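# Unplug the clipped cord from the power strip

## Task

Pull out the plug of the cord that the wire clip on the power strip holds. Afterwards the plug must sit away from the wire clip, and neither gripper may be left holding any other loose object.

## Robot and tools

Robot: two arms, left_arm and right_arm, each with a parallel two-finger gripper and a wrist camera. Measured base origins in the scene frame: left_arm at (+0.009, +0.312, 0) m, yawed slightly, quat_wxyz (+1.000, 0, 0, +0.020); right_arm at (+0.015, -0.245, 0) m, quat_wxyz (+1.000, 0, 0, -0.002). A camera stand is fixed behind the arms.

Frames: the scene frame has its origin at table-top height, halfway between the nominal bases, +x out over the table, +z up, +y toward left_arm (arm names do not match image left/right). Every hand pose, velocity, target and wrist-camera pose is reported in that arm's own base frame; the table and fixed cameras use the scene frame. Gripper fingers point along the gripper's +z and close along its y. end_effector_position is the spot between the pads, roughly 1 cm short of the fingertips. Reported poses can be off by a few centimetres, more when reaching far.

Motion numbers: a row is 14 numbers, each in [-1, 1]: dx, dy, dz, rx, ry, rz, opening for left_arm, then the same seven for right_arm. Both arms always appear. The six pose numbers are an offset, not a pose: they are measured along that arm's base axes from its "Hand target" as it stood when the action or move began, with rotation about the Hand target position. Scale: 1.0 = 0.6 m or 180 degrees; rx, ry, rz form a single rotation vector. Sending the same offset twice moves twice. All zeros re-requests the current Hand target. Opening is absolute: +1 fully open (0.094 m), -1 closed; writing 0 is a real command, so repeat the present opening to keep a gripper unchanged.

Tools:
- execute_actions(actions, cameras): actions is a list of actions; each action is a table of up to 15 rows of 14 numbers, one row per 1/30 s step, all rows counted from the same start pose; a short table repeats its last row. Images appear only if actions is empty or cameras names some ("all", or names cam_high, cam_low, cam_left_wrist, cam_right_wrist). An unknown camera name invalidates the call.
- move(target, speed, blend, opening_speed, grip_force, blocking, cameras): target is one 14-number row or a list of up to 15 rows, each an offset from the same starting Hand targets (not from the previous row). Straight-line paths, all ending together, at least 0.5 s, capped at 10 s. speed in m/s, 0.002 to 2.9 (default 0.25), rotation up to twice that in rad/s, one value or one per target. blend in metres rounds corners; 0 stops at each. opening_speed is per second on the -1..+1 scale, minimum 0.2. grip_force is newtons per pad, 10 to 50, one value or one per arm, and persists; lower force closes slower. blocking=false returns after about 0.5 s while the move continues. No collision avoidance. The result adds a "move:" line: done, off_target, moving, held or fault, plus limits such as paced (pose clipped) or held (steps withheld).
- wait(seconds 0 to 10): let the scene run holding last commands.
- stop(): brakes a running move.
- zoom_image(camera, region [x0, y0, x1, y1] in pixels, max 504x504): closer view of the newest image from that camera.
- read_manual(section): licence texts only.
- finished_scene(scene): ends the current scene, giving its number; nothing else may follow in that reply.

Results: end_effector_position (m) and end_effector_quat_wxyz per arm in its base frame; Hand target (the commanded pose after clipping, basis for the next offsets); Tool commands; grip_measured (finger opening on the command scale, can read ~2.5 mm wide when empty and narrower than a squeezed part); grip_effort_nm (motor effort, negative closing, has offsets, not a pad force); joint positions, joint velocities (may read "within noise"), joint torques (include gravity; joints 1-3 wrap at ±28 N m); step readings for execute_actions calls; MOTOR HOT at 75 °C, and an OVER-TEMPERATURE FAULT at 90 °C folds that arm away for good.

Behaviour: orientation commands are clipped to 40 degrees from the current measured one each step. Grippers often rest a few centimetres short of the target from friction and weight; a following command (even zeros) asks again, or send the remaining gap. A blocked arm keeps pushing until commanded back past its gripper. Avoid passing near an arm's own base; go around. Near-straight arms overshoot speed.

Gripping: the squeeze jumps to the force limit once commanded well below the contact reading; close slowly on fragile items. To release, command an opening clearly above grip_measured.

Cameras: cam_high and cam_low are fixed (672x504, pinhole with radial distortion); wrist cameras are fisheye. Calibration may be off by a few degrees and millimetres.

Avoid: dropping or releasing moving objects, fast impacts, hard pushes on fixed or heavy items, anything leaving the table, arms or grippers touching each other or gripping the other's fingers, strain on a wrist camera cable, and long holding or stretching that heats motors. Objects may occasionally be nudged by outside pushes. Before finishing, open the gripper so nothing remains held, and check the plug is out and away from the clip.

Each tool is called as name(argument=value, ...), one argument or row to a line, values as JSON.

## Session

execute_actions(
  actions=[],
)

zoom_image(
  camera="cam_high",
  region=[250, 60, 490, 260],
)

zoom_image(
  camera="cam_low",
  region=[260, 120, 500, 310],
)

Scene clock: 0.00 s.
left_arm: end_effector_position=(+0.2988, +0.0511, +0.1079) grip_measured=+1.000 grip_effort_nm=n/a end_effector_quat_wxyz=(+0.598, -0.218, +0.771, -0.003) | right_arm: end_effector_position=(+0.4592, +0.0284, +0.2615) grip_measured=+1.000 grip_effort_nm=n/a end_effector_quat_wxyz=(+0.484, +0.108, +0.860, -0.123)
Joint positions: left_arm=[0.029 0.935 0.051 0.588 -0.232 -0.351 0.094] | right_arm=[0.262 1.556 1.357 -0.424 0.539 0.23 0.094]
Joint velocities: within noise
Joint torques (N m): no reading
Heat: left arm: 27 °C; right arm: 28 °C.
Hand target: left_arm +0.3007, +0.0514, +0.1132; +0.604, -0.218, +0.767, -0.003 | right_arm +0.4580, +0.0271, +0.2658; +0.486, +0.109, +0.858, -0.124
Tool commands: left_gripper/opening=+1.0 right_gripper/opening=+1.0
camera_calibration:
cam_left_wrist: T_world_to_cam=[[0.367617, -0.910919, 0.187309, -0.0801575], [-0.579026, -0.381806, -0.720384, 0.307264], [0.727727, 0.156369, -0.667804, -0.0539485], [0, 0, 0, 1]] pos_world=[0.246641, 0.0527339, 0.200335]
cam_right_wrist: T_world_to_cam=[[-0.32364, -0.946105, 0.011899, 0.173274], [-0.798232, 0.266261, -0.540307, 0.532138], [0.508019, -0.184363, -0.841384, 0.0938456], [0, 0, 0, 1]] pos_world=[0.433173, 0.0395491, 0.364416]

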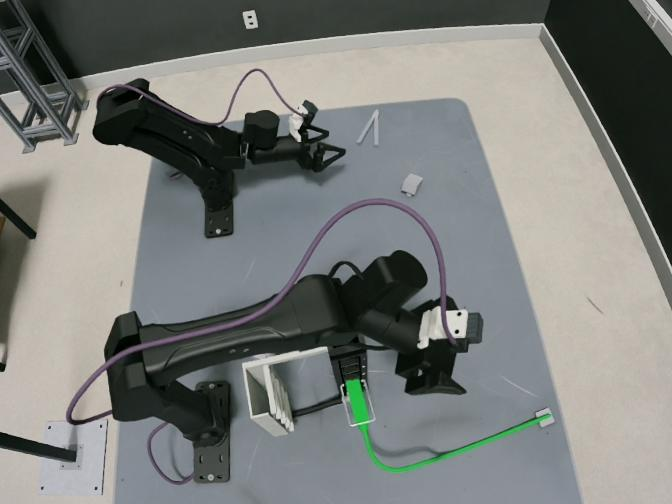

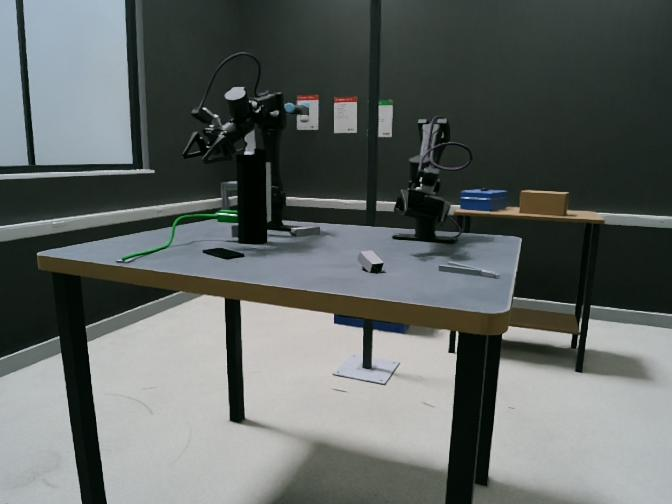

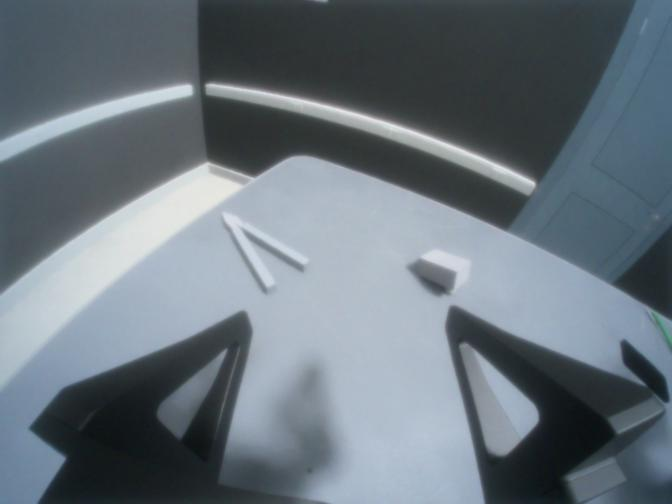

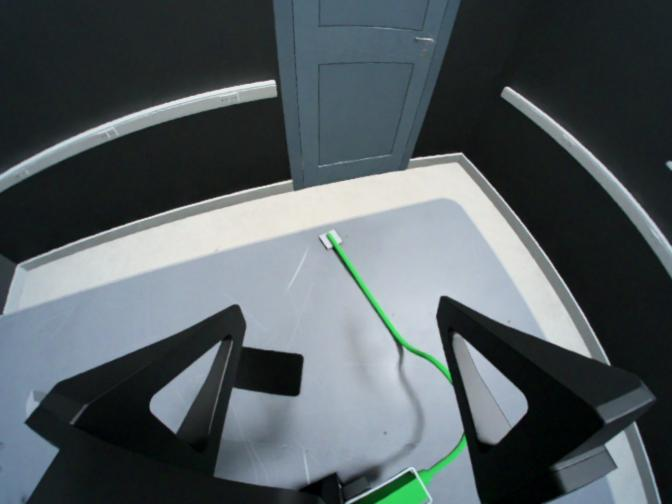

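Scaled by 2.100.

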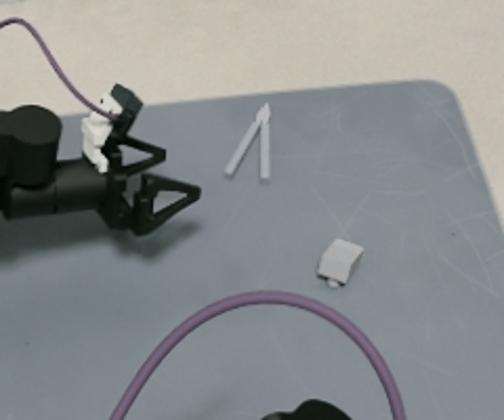

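Scaled by 2.100.

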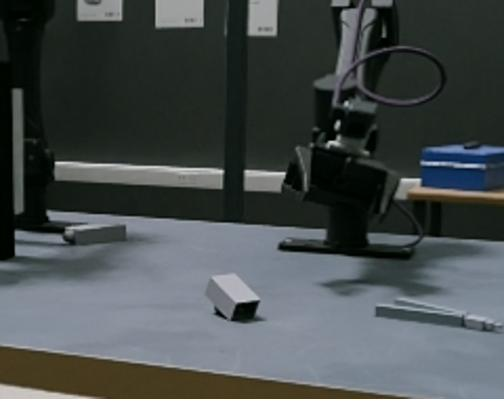

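zoom_image(
  camera="cam_high",
  region=[310, 330, 410, 440],
)

zoom_image(
  camera="cam_low",
  region=[170, 130, 300, 260],
)

zoom_image(
  camera="cam_right_wrist",
  region=[300, 420, 480, 504],
)

Scaled by 4.582.

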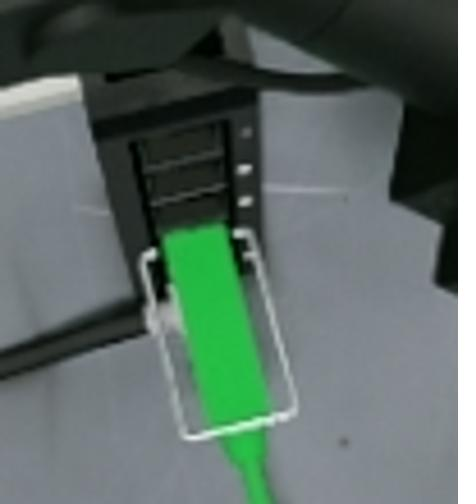

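Scaled by 3.877.

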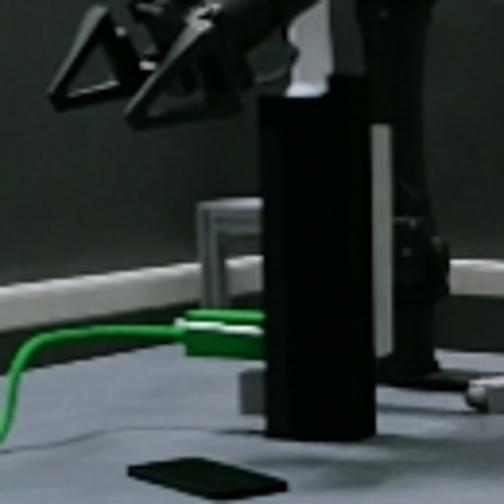

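Scaled by 2.800 from the camera's 672x504 image, which has a finer 960x720 frame.

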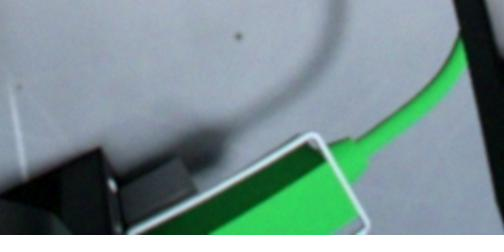

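move(
  target=[
    [0, 0, 0, 0, 0, 0, 1.0, -0.14, -0.2, -0.01, 0.2555, -0.0016, 0.0426, -1.0],
    [0, 0, 0, 0, 0, 0, 1.0, -0.3133, -0.1868, -0.1847, 0.511, -0.0033, 0.0851, -1.0],
  ],
  speed=0.3,
  blend=[0.05, 0],
  cameras=["cam_right_wrist"],
)

zoom_image(
  camera="cam_right_wrist",
  region=[260, 200, 460, 360],
)

Scene clock: 63.67 s.
left_arm: end_effector_position=(+0.2988, +0.0511, +0.1079) grip_measured=+1.000 grip_effort_nm=0.00 end_effector_quat_wxyz=(+0.598, -0.218, +0.771, -0.003) | right_arm: end_effector_position=(+0.2660, -0.0780, +0.1539) grip_measured=-0.987 grip_effort_nm=-0.71 end_effector_quat_wxyz=(+0.263, +0.326, +0.693, +0.587)
Joint positions: left_arm=[0.029 0.935 0.051 0.588 -0.232 -0.351 0.094] | right_arm=[-0.98 1.728 0.918 -1.355 -1.36 -0.588 0.001]
Joint torques (N m): left_arm=[0.01 -1.91 8.12 2.07 -0.07 0] | right_arm=[-0.49 -4.62 6.87 -0.41 -0.63 -0.19]
Heat: left arm: 35 °C; right arm: 31 °C.
Hand target: left_arm +0.3007, +0.0514, +0.1132; +0.604, -0.218, +0.767, -0.003 | right_arm +0.2700, -0.0850, +0.1551; +0.274, +0.322, +0.689, +0.588
Off the commanded pose: left_arm 0.006 m, 1 deg | right_arm 0.008 m, 1 deg.
move: done
camera_calibration:
cam_right_wrist: T_world_to_cam=[[-0.178199, -0.00937141, -0.98395, 0.199057], [-0.907647, 0.387758, 0.160687, 0.27878], [0.380029, 0.921713, -0.077604, 0.0846778], [0, 0, 0, 1]] pos_world=[0.256326, -0.184283, 0.157637]
Images, in order (width x height): cam_right_wrist 672x504.

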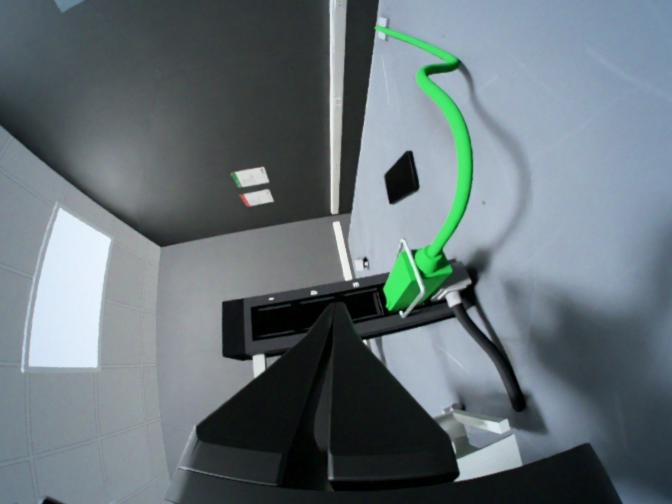

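Scaled by 2.520 from the camera's 672x504 image, which has a finer 960x720 frame.

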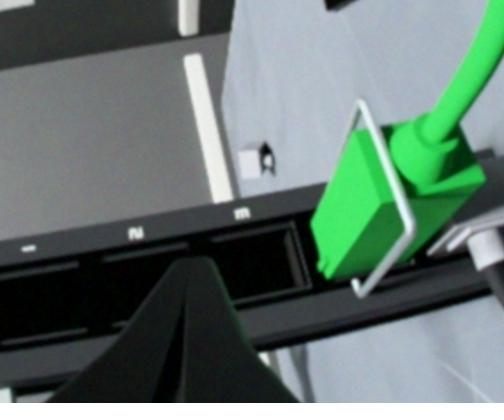

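move(
  target=[0, 0, 0, 0, 0, 0, 1.0, -0.0267, -0.0083, -0.0983, 0, 0, 0, -1.0],
  speed=0.2,
  cameras=["cam_right_wrist"],
)

zoom_image(
  camera="cam_right_wrist",
  region=[280, 220, 440, 350],
)

Scene clock: 73.87 s.
left_arm: end_effector_position=(+0.2988, +0.0511, +0.1079) grip_measured=+1.000 grip_effort_nm=-0.01 end_effector_quat_wxyz=(+0.598, -0.218, +0.771, -0.003) | right_arm: end_effector_position=(+0.2535, -0.0869, +0.1004) grip_measured=-0.987 grip_effort_nm=-0.71 end_effector_quat_wxyz=(+0.272, +0.323, +0.690, +0.588)
Joint positions: left_arm=[0.029 0.935 0.051 0.588 -0.232 -0.351 0.094] | right_arm=[-1.048 1.945 0.866 -1.318 -1.332 -0.834 0.001]
Joint torques (N m): left_arm=[0.01 -1.91 8.12 2.07 -0.07 0] | right_arm=[-0.46 -5.19 4.19 -0.67 -0.36 -0.22]
Heat: left arm: 35 °C; right arm: 31 °C.
Hand target: left_arm +0.3007, +0.0514, +0.1132; +0.604, -0.218, +0.767, -0.003 | right_arm +0.2540, -0.0899, +0.0960; +0.274, +0.322, +0.689, +0.588
Off the commanded pose: left_arm 0.006 m, 1 deg | right_arm 0.005 m, 0 deg.
move: done
camera_calibration:
cam_right_wrist: T_world_to_cam=[[-0.161207, -0.00886814, -0.986881, 0.140175], [-0.907098, 0.395296, 0.144622, 0.281595], [0.388827, 0.918511, -0.0717685, 0.0903547], [0, 0, 0, 1]] pos_world=[0.242899, -0.193062, 0.104096]
Images, in order (width x height): cam_right_wrist 672x504.

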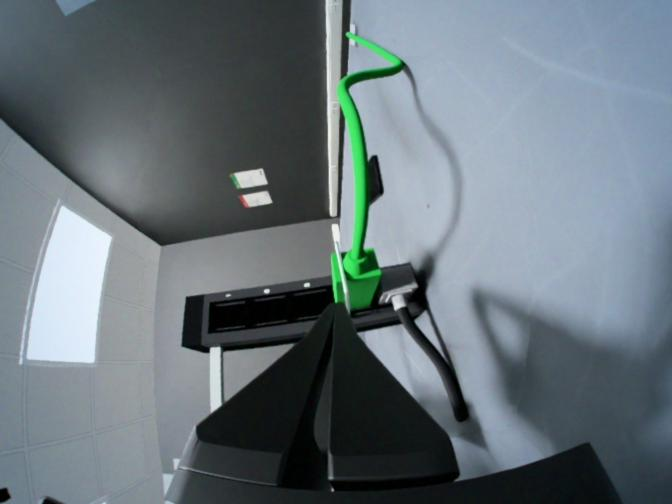

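Scaled by 3.150 from the camera's 672x504 image, which has a finer 960x720 frame.

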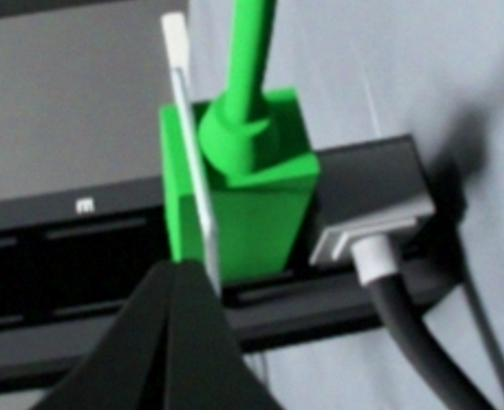

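move(
  target=[
    [0, 0, 0, 0, 0, 0, 1.0, 0.0108, 0.094, -0.0372, 0, 0, 0, -1.0],
    [0, 0, 0, 0, 0, 0, 1.0, 0.0383, 0.1173, -0.0372, 0, 0, 0, -1.0],
    [0, 0, 0, 0, 0, 0, 1.0, 0.037, 0.124, 0.0283, 0, 0, 0, -1.0],
  ],
  speed=[0.15, 0.06, 0.06],
  blend=[0.005, 0, 0],
  cameras=["cam_right_wrist"],
)

zoom_image(
  camera="cam_right_wrist",
  region=[280, 220, 440, 350],
)

Scene clock: 115.70 s.
left_arm: end_effector_position=(+0.2988, +0.0511, +0.1079) grip_measured=+1.000 grip_effort_nm=0.00 end_effector_quat_wxyz=(+0.598, -0.218, +0.771, -0.003) | right_arm: end_effector_position=(+0.2752, -0.0171, +0.1066) grip_measured=-0.987 grip_effort_nm=-0.71 end_effector_quat_wxyz=(+0.268, +0.334, +0.685, +0.589)
Joint positions: left_arm=[0.029 0.935 0.051 0.588 -0.232 -0.351 0.094] | right_arm=[-0.762 1.414 0.342 0.125 -1.369 0.66 0.001]
Joint torques (N m): left_arm=[0.01 -1.91 8.12 2.08 -0.07 0.01] | right_arm=[0.64 -5.67 6.38 0.96 -0.51 -0.06]
Heat: left arm: 36 °C; right arm: 30 °C.
Hand target: left_arm +0.3007, +0.0514, +0.1132; +0.604, -0.218, +0.767, -0.003 | right_arm +0.2762, -0.0156, +0.1131; +0.275, +0.322, +0.689, +0.588
Off the commanded pose: left_arm 0.006 m, 1 deg | right_arm 0.007 m, 2 deg.
move: done
camera_calibration:
cam_right_wrist: T_world_to_cam=[[-0.175646, 0.00746176, -0.984425, 0.154341], [-0.899116, 0.406026, 0.163502, 0.268844], [0.400922, 0.913831, -0.0646076, 0.014138], [0, 0, 0, 1]] pos_world=[0.263163, -0.123229, 0.108894]
Images, in order (width x height): cam_right_wrist 672x504.

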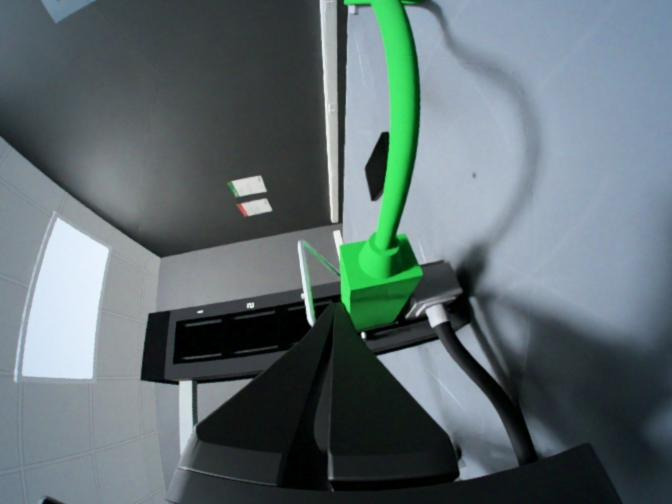

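Scaled by 3.150 from the camera's 672x504 image, which has a finer 960x720 frame.

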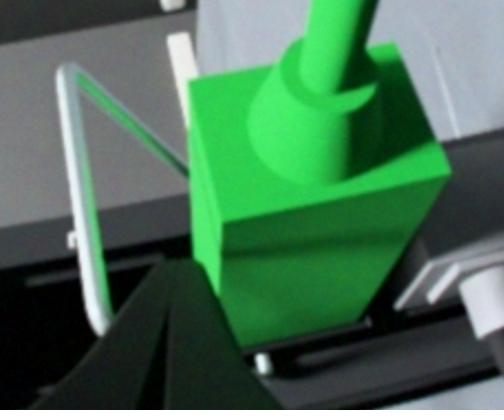

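move(
  target=[
    [0, 0, 0, 0, 0, 0, 1.0, 0.013, 0.026, 0.0365, 0, 0, 0, -1.0],
    [0, 0, 0, 0, 0, 0, 1.0, 0.008, 0.0585, 0.0398, 0, 0, 0, -1.0],
    [0, 0, 0, 0, 0, 0, 1.0, 0.0147, -0.0573, 0.0615, 0, 0, 0, -1.0],
    [0, 0, 0, 0, 0, 0, 1.0, 0.0313, -0.074, 0.1115, -0.1308, 0.434, -0.1006, -1.0],
  ],
  speed=[0.07, 0.06, 0.12, 0.4],
  blend=[0.005, 0, 0.02, 0],
  cameras=["cam_right_wrist"],
)

zoom_image(
  camera="cam_right_wrist",
  region=[220, 160, 460, 360],
)

Scene clock: 153.20 s.
left_arm: end_effector_position=(+0.2988, +0.0511, +0.1079) grip_measured=+1.000 grip_effort_nm=0.00 end_effector_quat_wxyz=(+0.598, -0.218, +0.771, -0.003) | right_arm: end_effector_position=(+0.2931, -0.0572, +0.1815) grip_measured=-0.987 grip_effort_nm=-0.71 end_effector_quat_wxyz=(-0.053, +0.654, +0.749, +0.091)
Joint positions: left_arm=[0.029 0.935 0.051 0.588 -0.232 -0.351 0.094] | right_arm=[-0.322 1.706 1.656 -1.549 -0.209 1.11 0.001]
Joint torques (N m): left_arm=[-0.01 -1.89 8.13 2.07 -0.07 0] | right_arm=[0.34 -5.76 8.85 0.18 0.09 0.09]
Heat: left arm: 36 °C; right arm: 31 °C.
Hand target: left_arm +0.3007, +0.0514, +0.1132; +0.604, -0.218, +0.767, -0.003 | right_arm +0.2950, -0.0600, +0.1799; -0.079, +0.654, +0.749, +0.069
Off the commanded pose: left_arm 0.006 m, 1 deg | right_arm 0.004 m, 4 deg.
joint sent to its limit (right arm) — joint 4 (wrist pitch), lower limit. The joint targets are off in orientation, not in position.
move: off_target (right_arm)
camera_calibration:
cam_right_wrist: T_world_to_cam=[[-0.996313, -0.0326453, -0.0793352, 0.305467], [-0.0753361, 0.775321, 0.627058, -0.0154853], [0.0410398, 0.630723, -0.774922, 0.266637], [0, 0, 0, 1]] pos_world=[0.292232, -0.146196, 0.240567]
Images, in order (width x height): cam_right_wrist 672x504.

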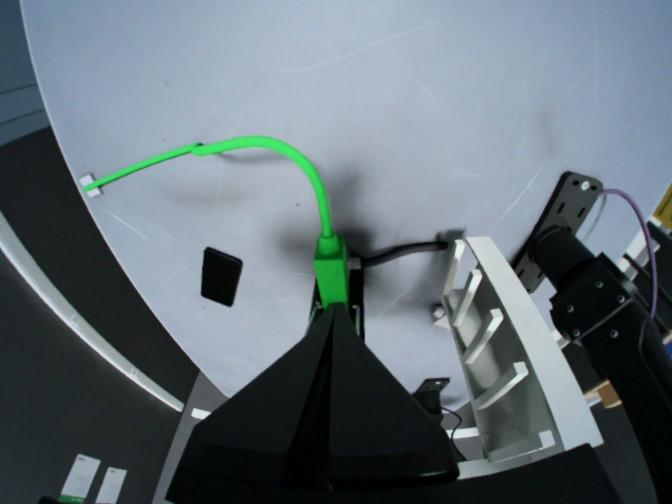

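Scaled by 2.100 from the camera's 672x504 image, which has a finer 960x720 frame.

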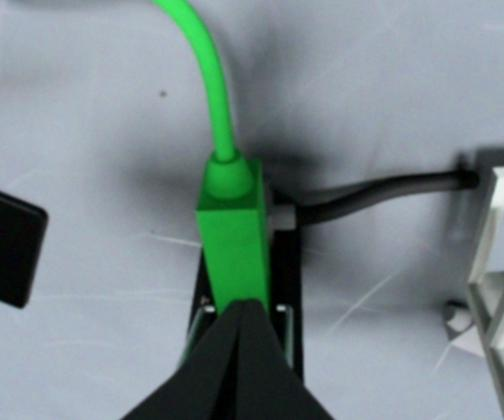

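move(
  target=[
    [0, 0, 0, 0, 0, 0, 1.0, 0.006, 0.0983, -0.0498, 0, 0, 0, 0.1],
    [0, 0, 0, 0, 0, 0, 1.0, 0.0067, 0.0983, -0.169, 0, 0, 0, 0.1],
    [0, 0, 0, 0, 0, 0, 1.0, 0.0067, 0.0983, -0.169, 0, 0, 0, -0.75],
    [0, 0, 0, 0, 0, 0, 1.0, 0.0312, -0.0833, -0.1657, 0, 0, 0, -0.75],
  ],
  speed=[0.2, 0.12, 0.1, 0.07],
  opening_speed=0.9,
  cameras=["cam_right_wrist", "cam_high"],
)

Scene clock: 178.93 s.
left_arm: end_effector_position=(+0.2988, +0.0511, +0.1079) grip_measured=+1.000 grip_effort_nm=0.00 end_effector_quat_wxyz=(+0.598, -0.218, +0.771, -0.003) | right_arm: end_effector_position=(+0.3150, -0.1065, +0.0843) grip_measured=-0.495 grip_effort_nm=-1.06 end_effector_quat_wxyz=(-0.071, +0.653, +0.749, +0.084)
Joint positions: left_arm=[0.029 0.935 0.051 0.588 -0.232 -0.351 0.094] | right_arm=[-0.438 1.894 1.499 -1.267 -0.201 0.988 0.024]
Joint torques (N m): left_arm=[-0.01 -1.89 8.12 2.07 -0.07 0.01] | right_arm=[0.12 -7.66 8.62 0 0.16 0.01]
Heat: left arm: 37 °C; right arm: 31 °C.
Hand target: left_arm +0.3007, +0.0514, +0.1132; +0.604, -0.218, +0.767, -0.003 | right_arm +0.3138, -0.1100, +0.0806; -0.079, +0.654, +0.749, +0.069
Off the commanded pose: left_arm 0.006 m, 1 deg | right_arm 0.005 m, 2 deg.
move: done
camera_calibration:
cam_right_wrist: T_world_to_cam=[[-0.998389, -0.0355839, -0.0442027, 0.315355], [-0.0556436, 0.766688, 0.639604, 0.0770663], [0.0111301, 0.641033, -0.767433, 0.231312], [0, 0, 0, 1]] pos_world=[0.31656, -0.196143, 0.142164]
Images, in order (width x height): cam_high 672x504, cam_right_wrist 672x504.

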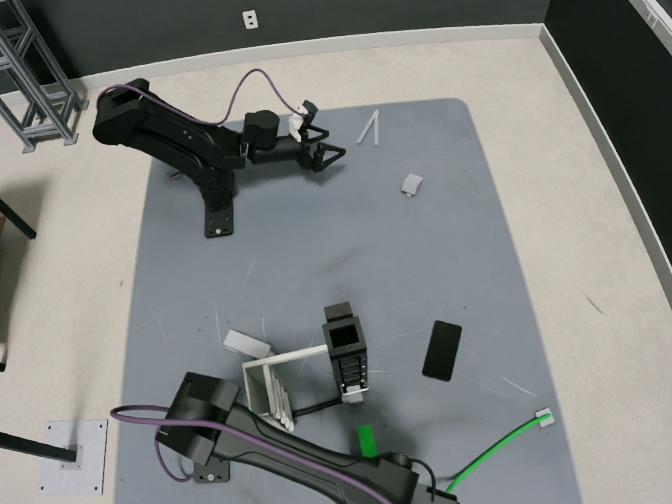

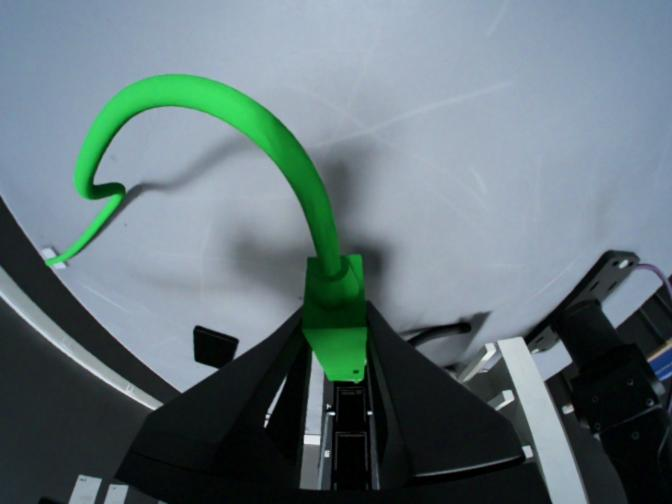

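move(
  target=[
    [0, 0, 0, 0, 0, 0, 1.0, 0, 0, -0.08, 0, 0, 0, -0.75],
    [0, 0, 0, 0, 0, 0, 1.0, 0, 0, -0.098, 0, 0, 0, -0.75],
  ],
  speed=[0.1, 0.03],
  blend=[0.004, 0],
  cameras=["cam_low", "cam_right_wrist"],
)

zoom_image(
  camera="cam_low",
  region=[160, 180, 280, 260],
)

Scene clock: 185.37 s.
left_arm: end_effector_position=(+0.2988, +0.0511, +0.1079) grip_measured=+1.000 grip_effort_nm=0.00 end_effector_quat_wxyz=(+0.598, -0.218, +0.771, -0.003) | right_arm: end_effector_position=(+0.3137, -0.1067, +0.0386) grip_measured=-0.495 grip_effort_nm=-1.07 end_effector_quat_wxyz=(-0.076, +0.653, +0.750, +0.081)
Joint positions: left_arm=[0.029 0.935 0.051 0.588 -0.232 -0.351 0.094] | right_arm=[-0.438 1.942 1.378 -1.109 -0.197 0.985 0.024]
Joint torques (N m): left_arm=[0.01 -1.91 8.13 2.07 -0.07 0.01] | right_arm=[0.13 -7.09 4.85 0.56 0.11 0.05]
Heat: left arm: 37 °C; right arm: 31 °C.
Hand target: left_arm +0.3007, +0.0514, +0.1132; +0.604, -0.218, +0.767, -0.003 | right_arm +0.3137, -0.1099, +0.0217; -0.079, +0.654, +0.749, +0.069
Off the commanded pose: left_arm 0.006 m, 1 deg | right_arm 0.017 m, 1 deg.
move: off_target (right_arm)
camera_calibration:
cam_right_wrist: T_world_to_cam=[[-0.998701, -0.0389887, -0.0328008, 0.311395], [-0.0509509, 0.765825, 0.641027, 0.104787], [0.000126907, 0.641866, -0.766817, 0.199949], [0, 0, 0, 1]] pos_world=[0.316305, -0.196448, 0.0963665]
Images, in order (width x height): cam_low 672x504, cam_right_wrist 672x504.

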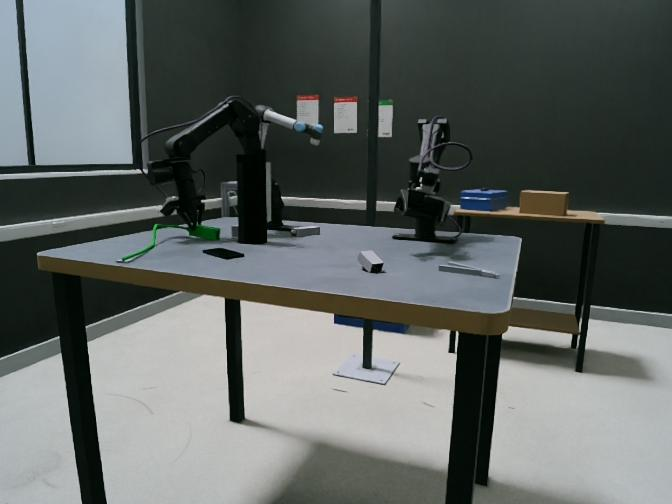

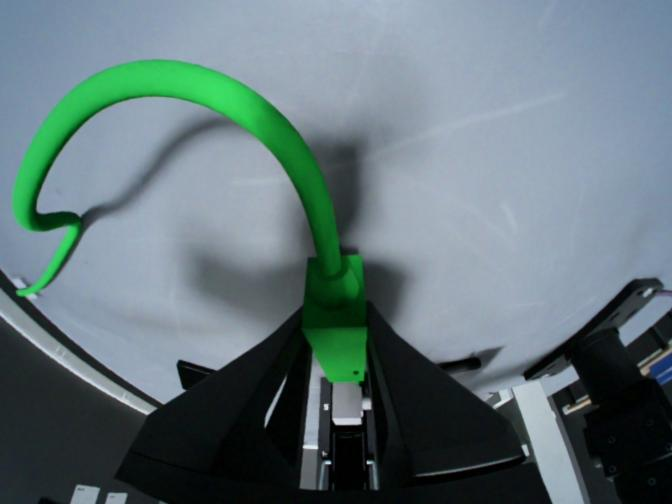

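Scaled by 4.200.

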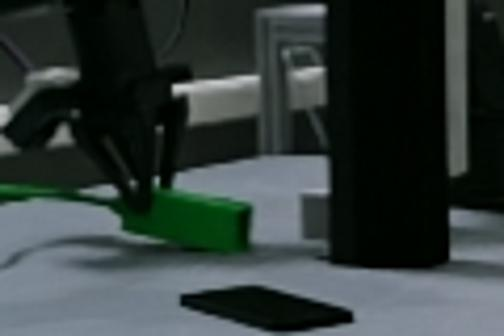

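move(
  target=[
    [0, 0, 0, 0, 0, 0, 1.0, 0, 0, 0, 0.0661, 0.0089, 0, -0.75],
    [0, 0, 0, 0, 0, 0, 1.0, 0, 0, 0, 0.0661, 0.0089, 0, -0.2],
    [0, 0, 0, 0, 0, 0, 1.0, 0.0108, -0.08, 0.1833, 0.0661, 0.0089, 0, -0.2],
  ],
  speed=[0.1, 0.05, 0.1],
  opening_speed=0.4,
  cameras=["cam_low", "cam_right_wrist", "cam_high"],
)

zoom_image(
  camera="cam_low",
  region=[160, 180, 280, 260],
)

Scene clock: 202.73 s.
left_arm: end_effector_position=(+0.2988, +0.0511, +0.1079) grip_measured=+1.000 grip_effort_nm=-0.01 end_effector_quat_wxyz=(+0.598, -0.218, +0.771, -0.003) | right_arm: end_effector_position=(+0.3195, -0.1535, +0.1136) grip_measured=-0.202 grip_effort_nm=0.08 end_effector_quat_wxyz=(-0.123, +0.656, +0.730, +0.147)
Joint positions: left_arm=[0.029 0.935 0.051 0.588 -0.232 -0.351 0.094] | right_arm=[-0.612 2.085 1.848 -1.552 -0.321 0.816 0.037]
Joint torques (N m): left_arm=[0.01 -1.91 8.12 2.07 -0.07 0] | right_arm=[-0.36 -14.84 8.49 -0.15 -0.07 -0.03]
Heat: left arm: 37 °C; right arm: 32 °C.
Hand target: left_arm +0.3007, +0.0514, +0.1132; +0.604, -0.218, +0.767, -0.003 | right_arm +0.3202, -0.1579, +0.1318; -0.157, +0.643, +0.736, +0.137
Off the commanded pose: left_arm 0.006 m, 1 deg | right_arm 0.019 m, 4 deg.
joint sent to its limit (right arm) — joint 4 (wrist pitch), lower limit. The joint targets are off in orientation, not in position.
move: off_target (right_arm)
camera_calibration:
cam_right_wrist: T_world_to_cam=[[-0.998856, 0.000846114, -0.0478178, 0.325614], [-0.035712, 0.651841, 0.757515, 0.0572686], [0.0318105, 0.758356, -0.651064, 0.282164], [0, 0, 0, 1]] pos_world=[0.318311, -0.251586, 0.155896]
Images, in order (width x height): cam_high 672x504, cam_low 672x504, cam_right_wrist 672x504.

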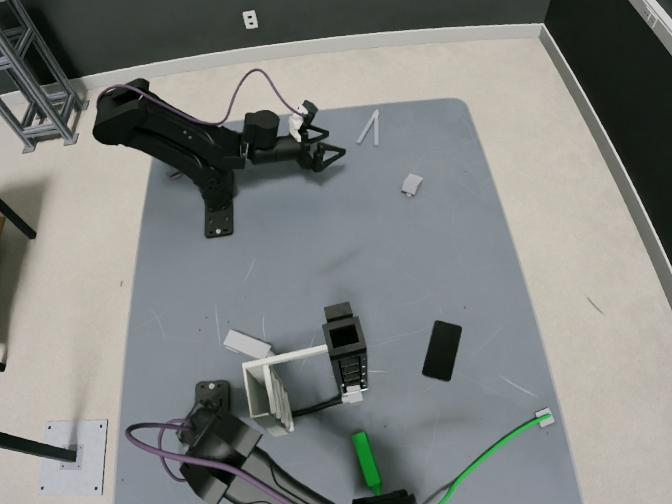

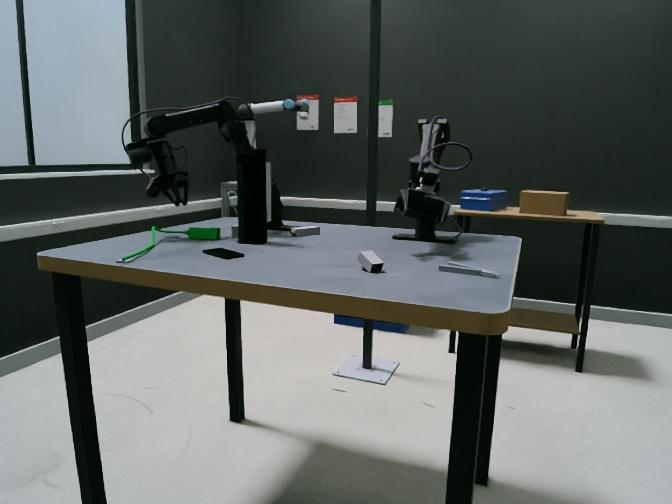

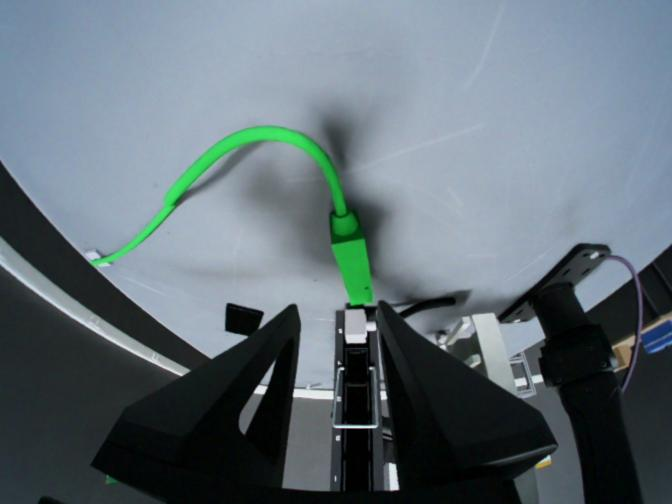

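Scaled by 4.200.

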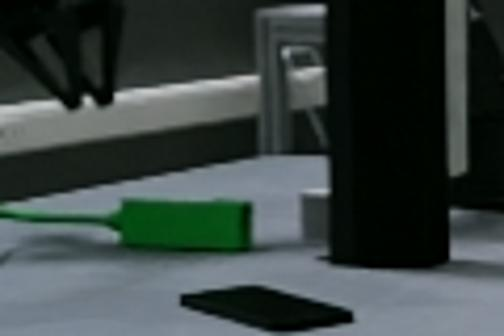

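finished_scene(
  scene=2,
)

The scene is finished: the task was done.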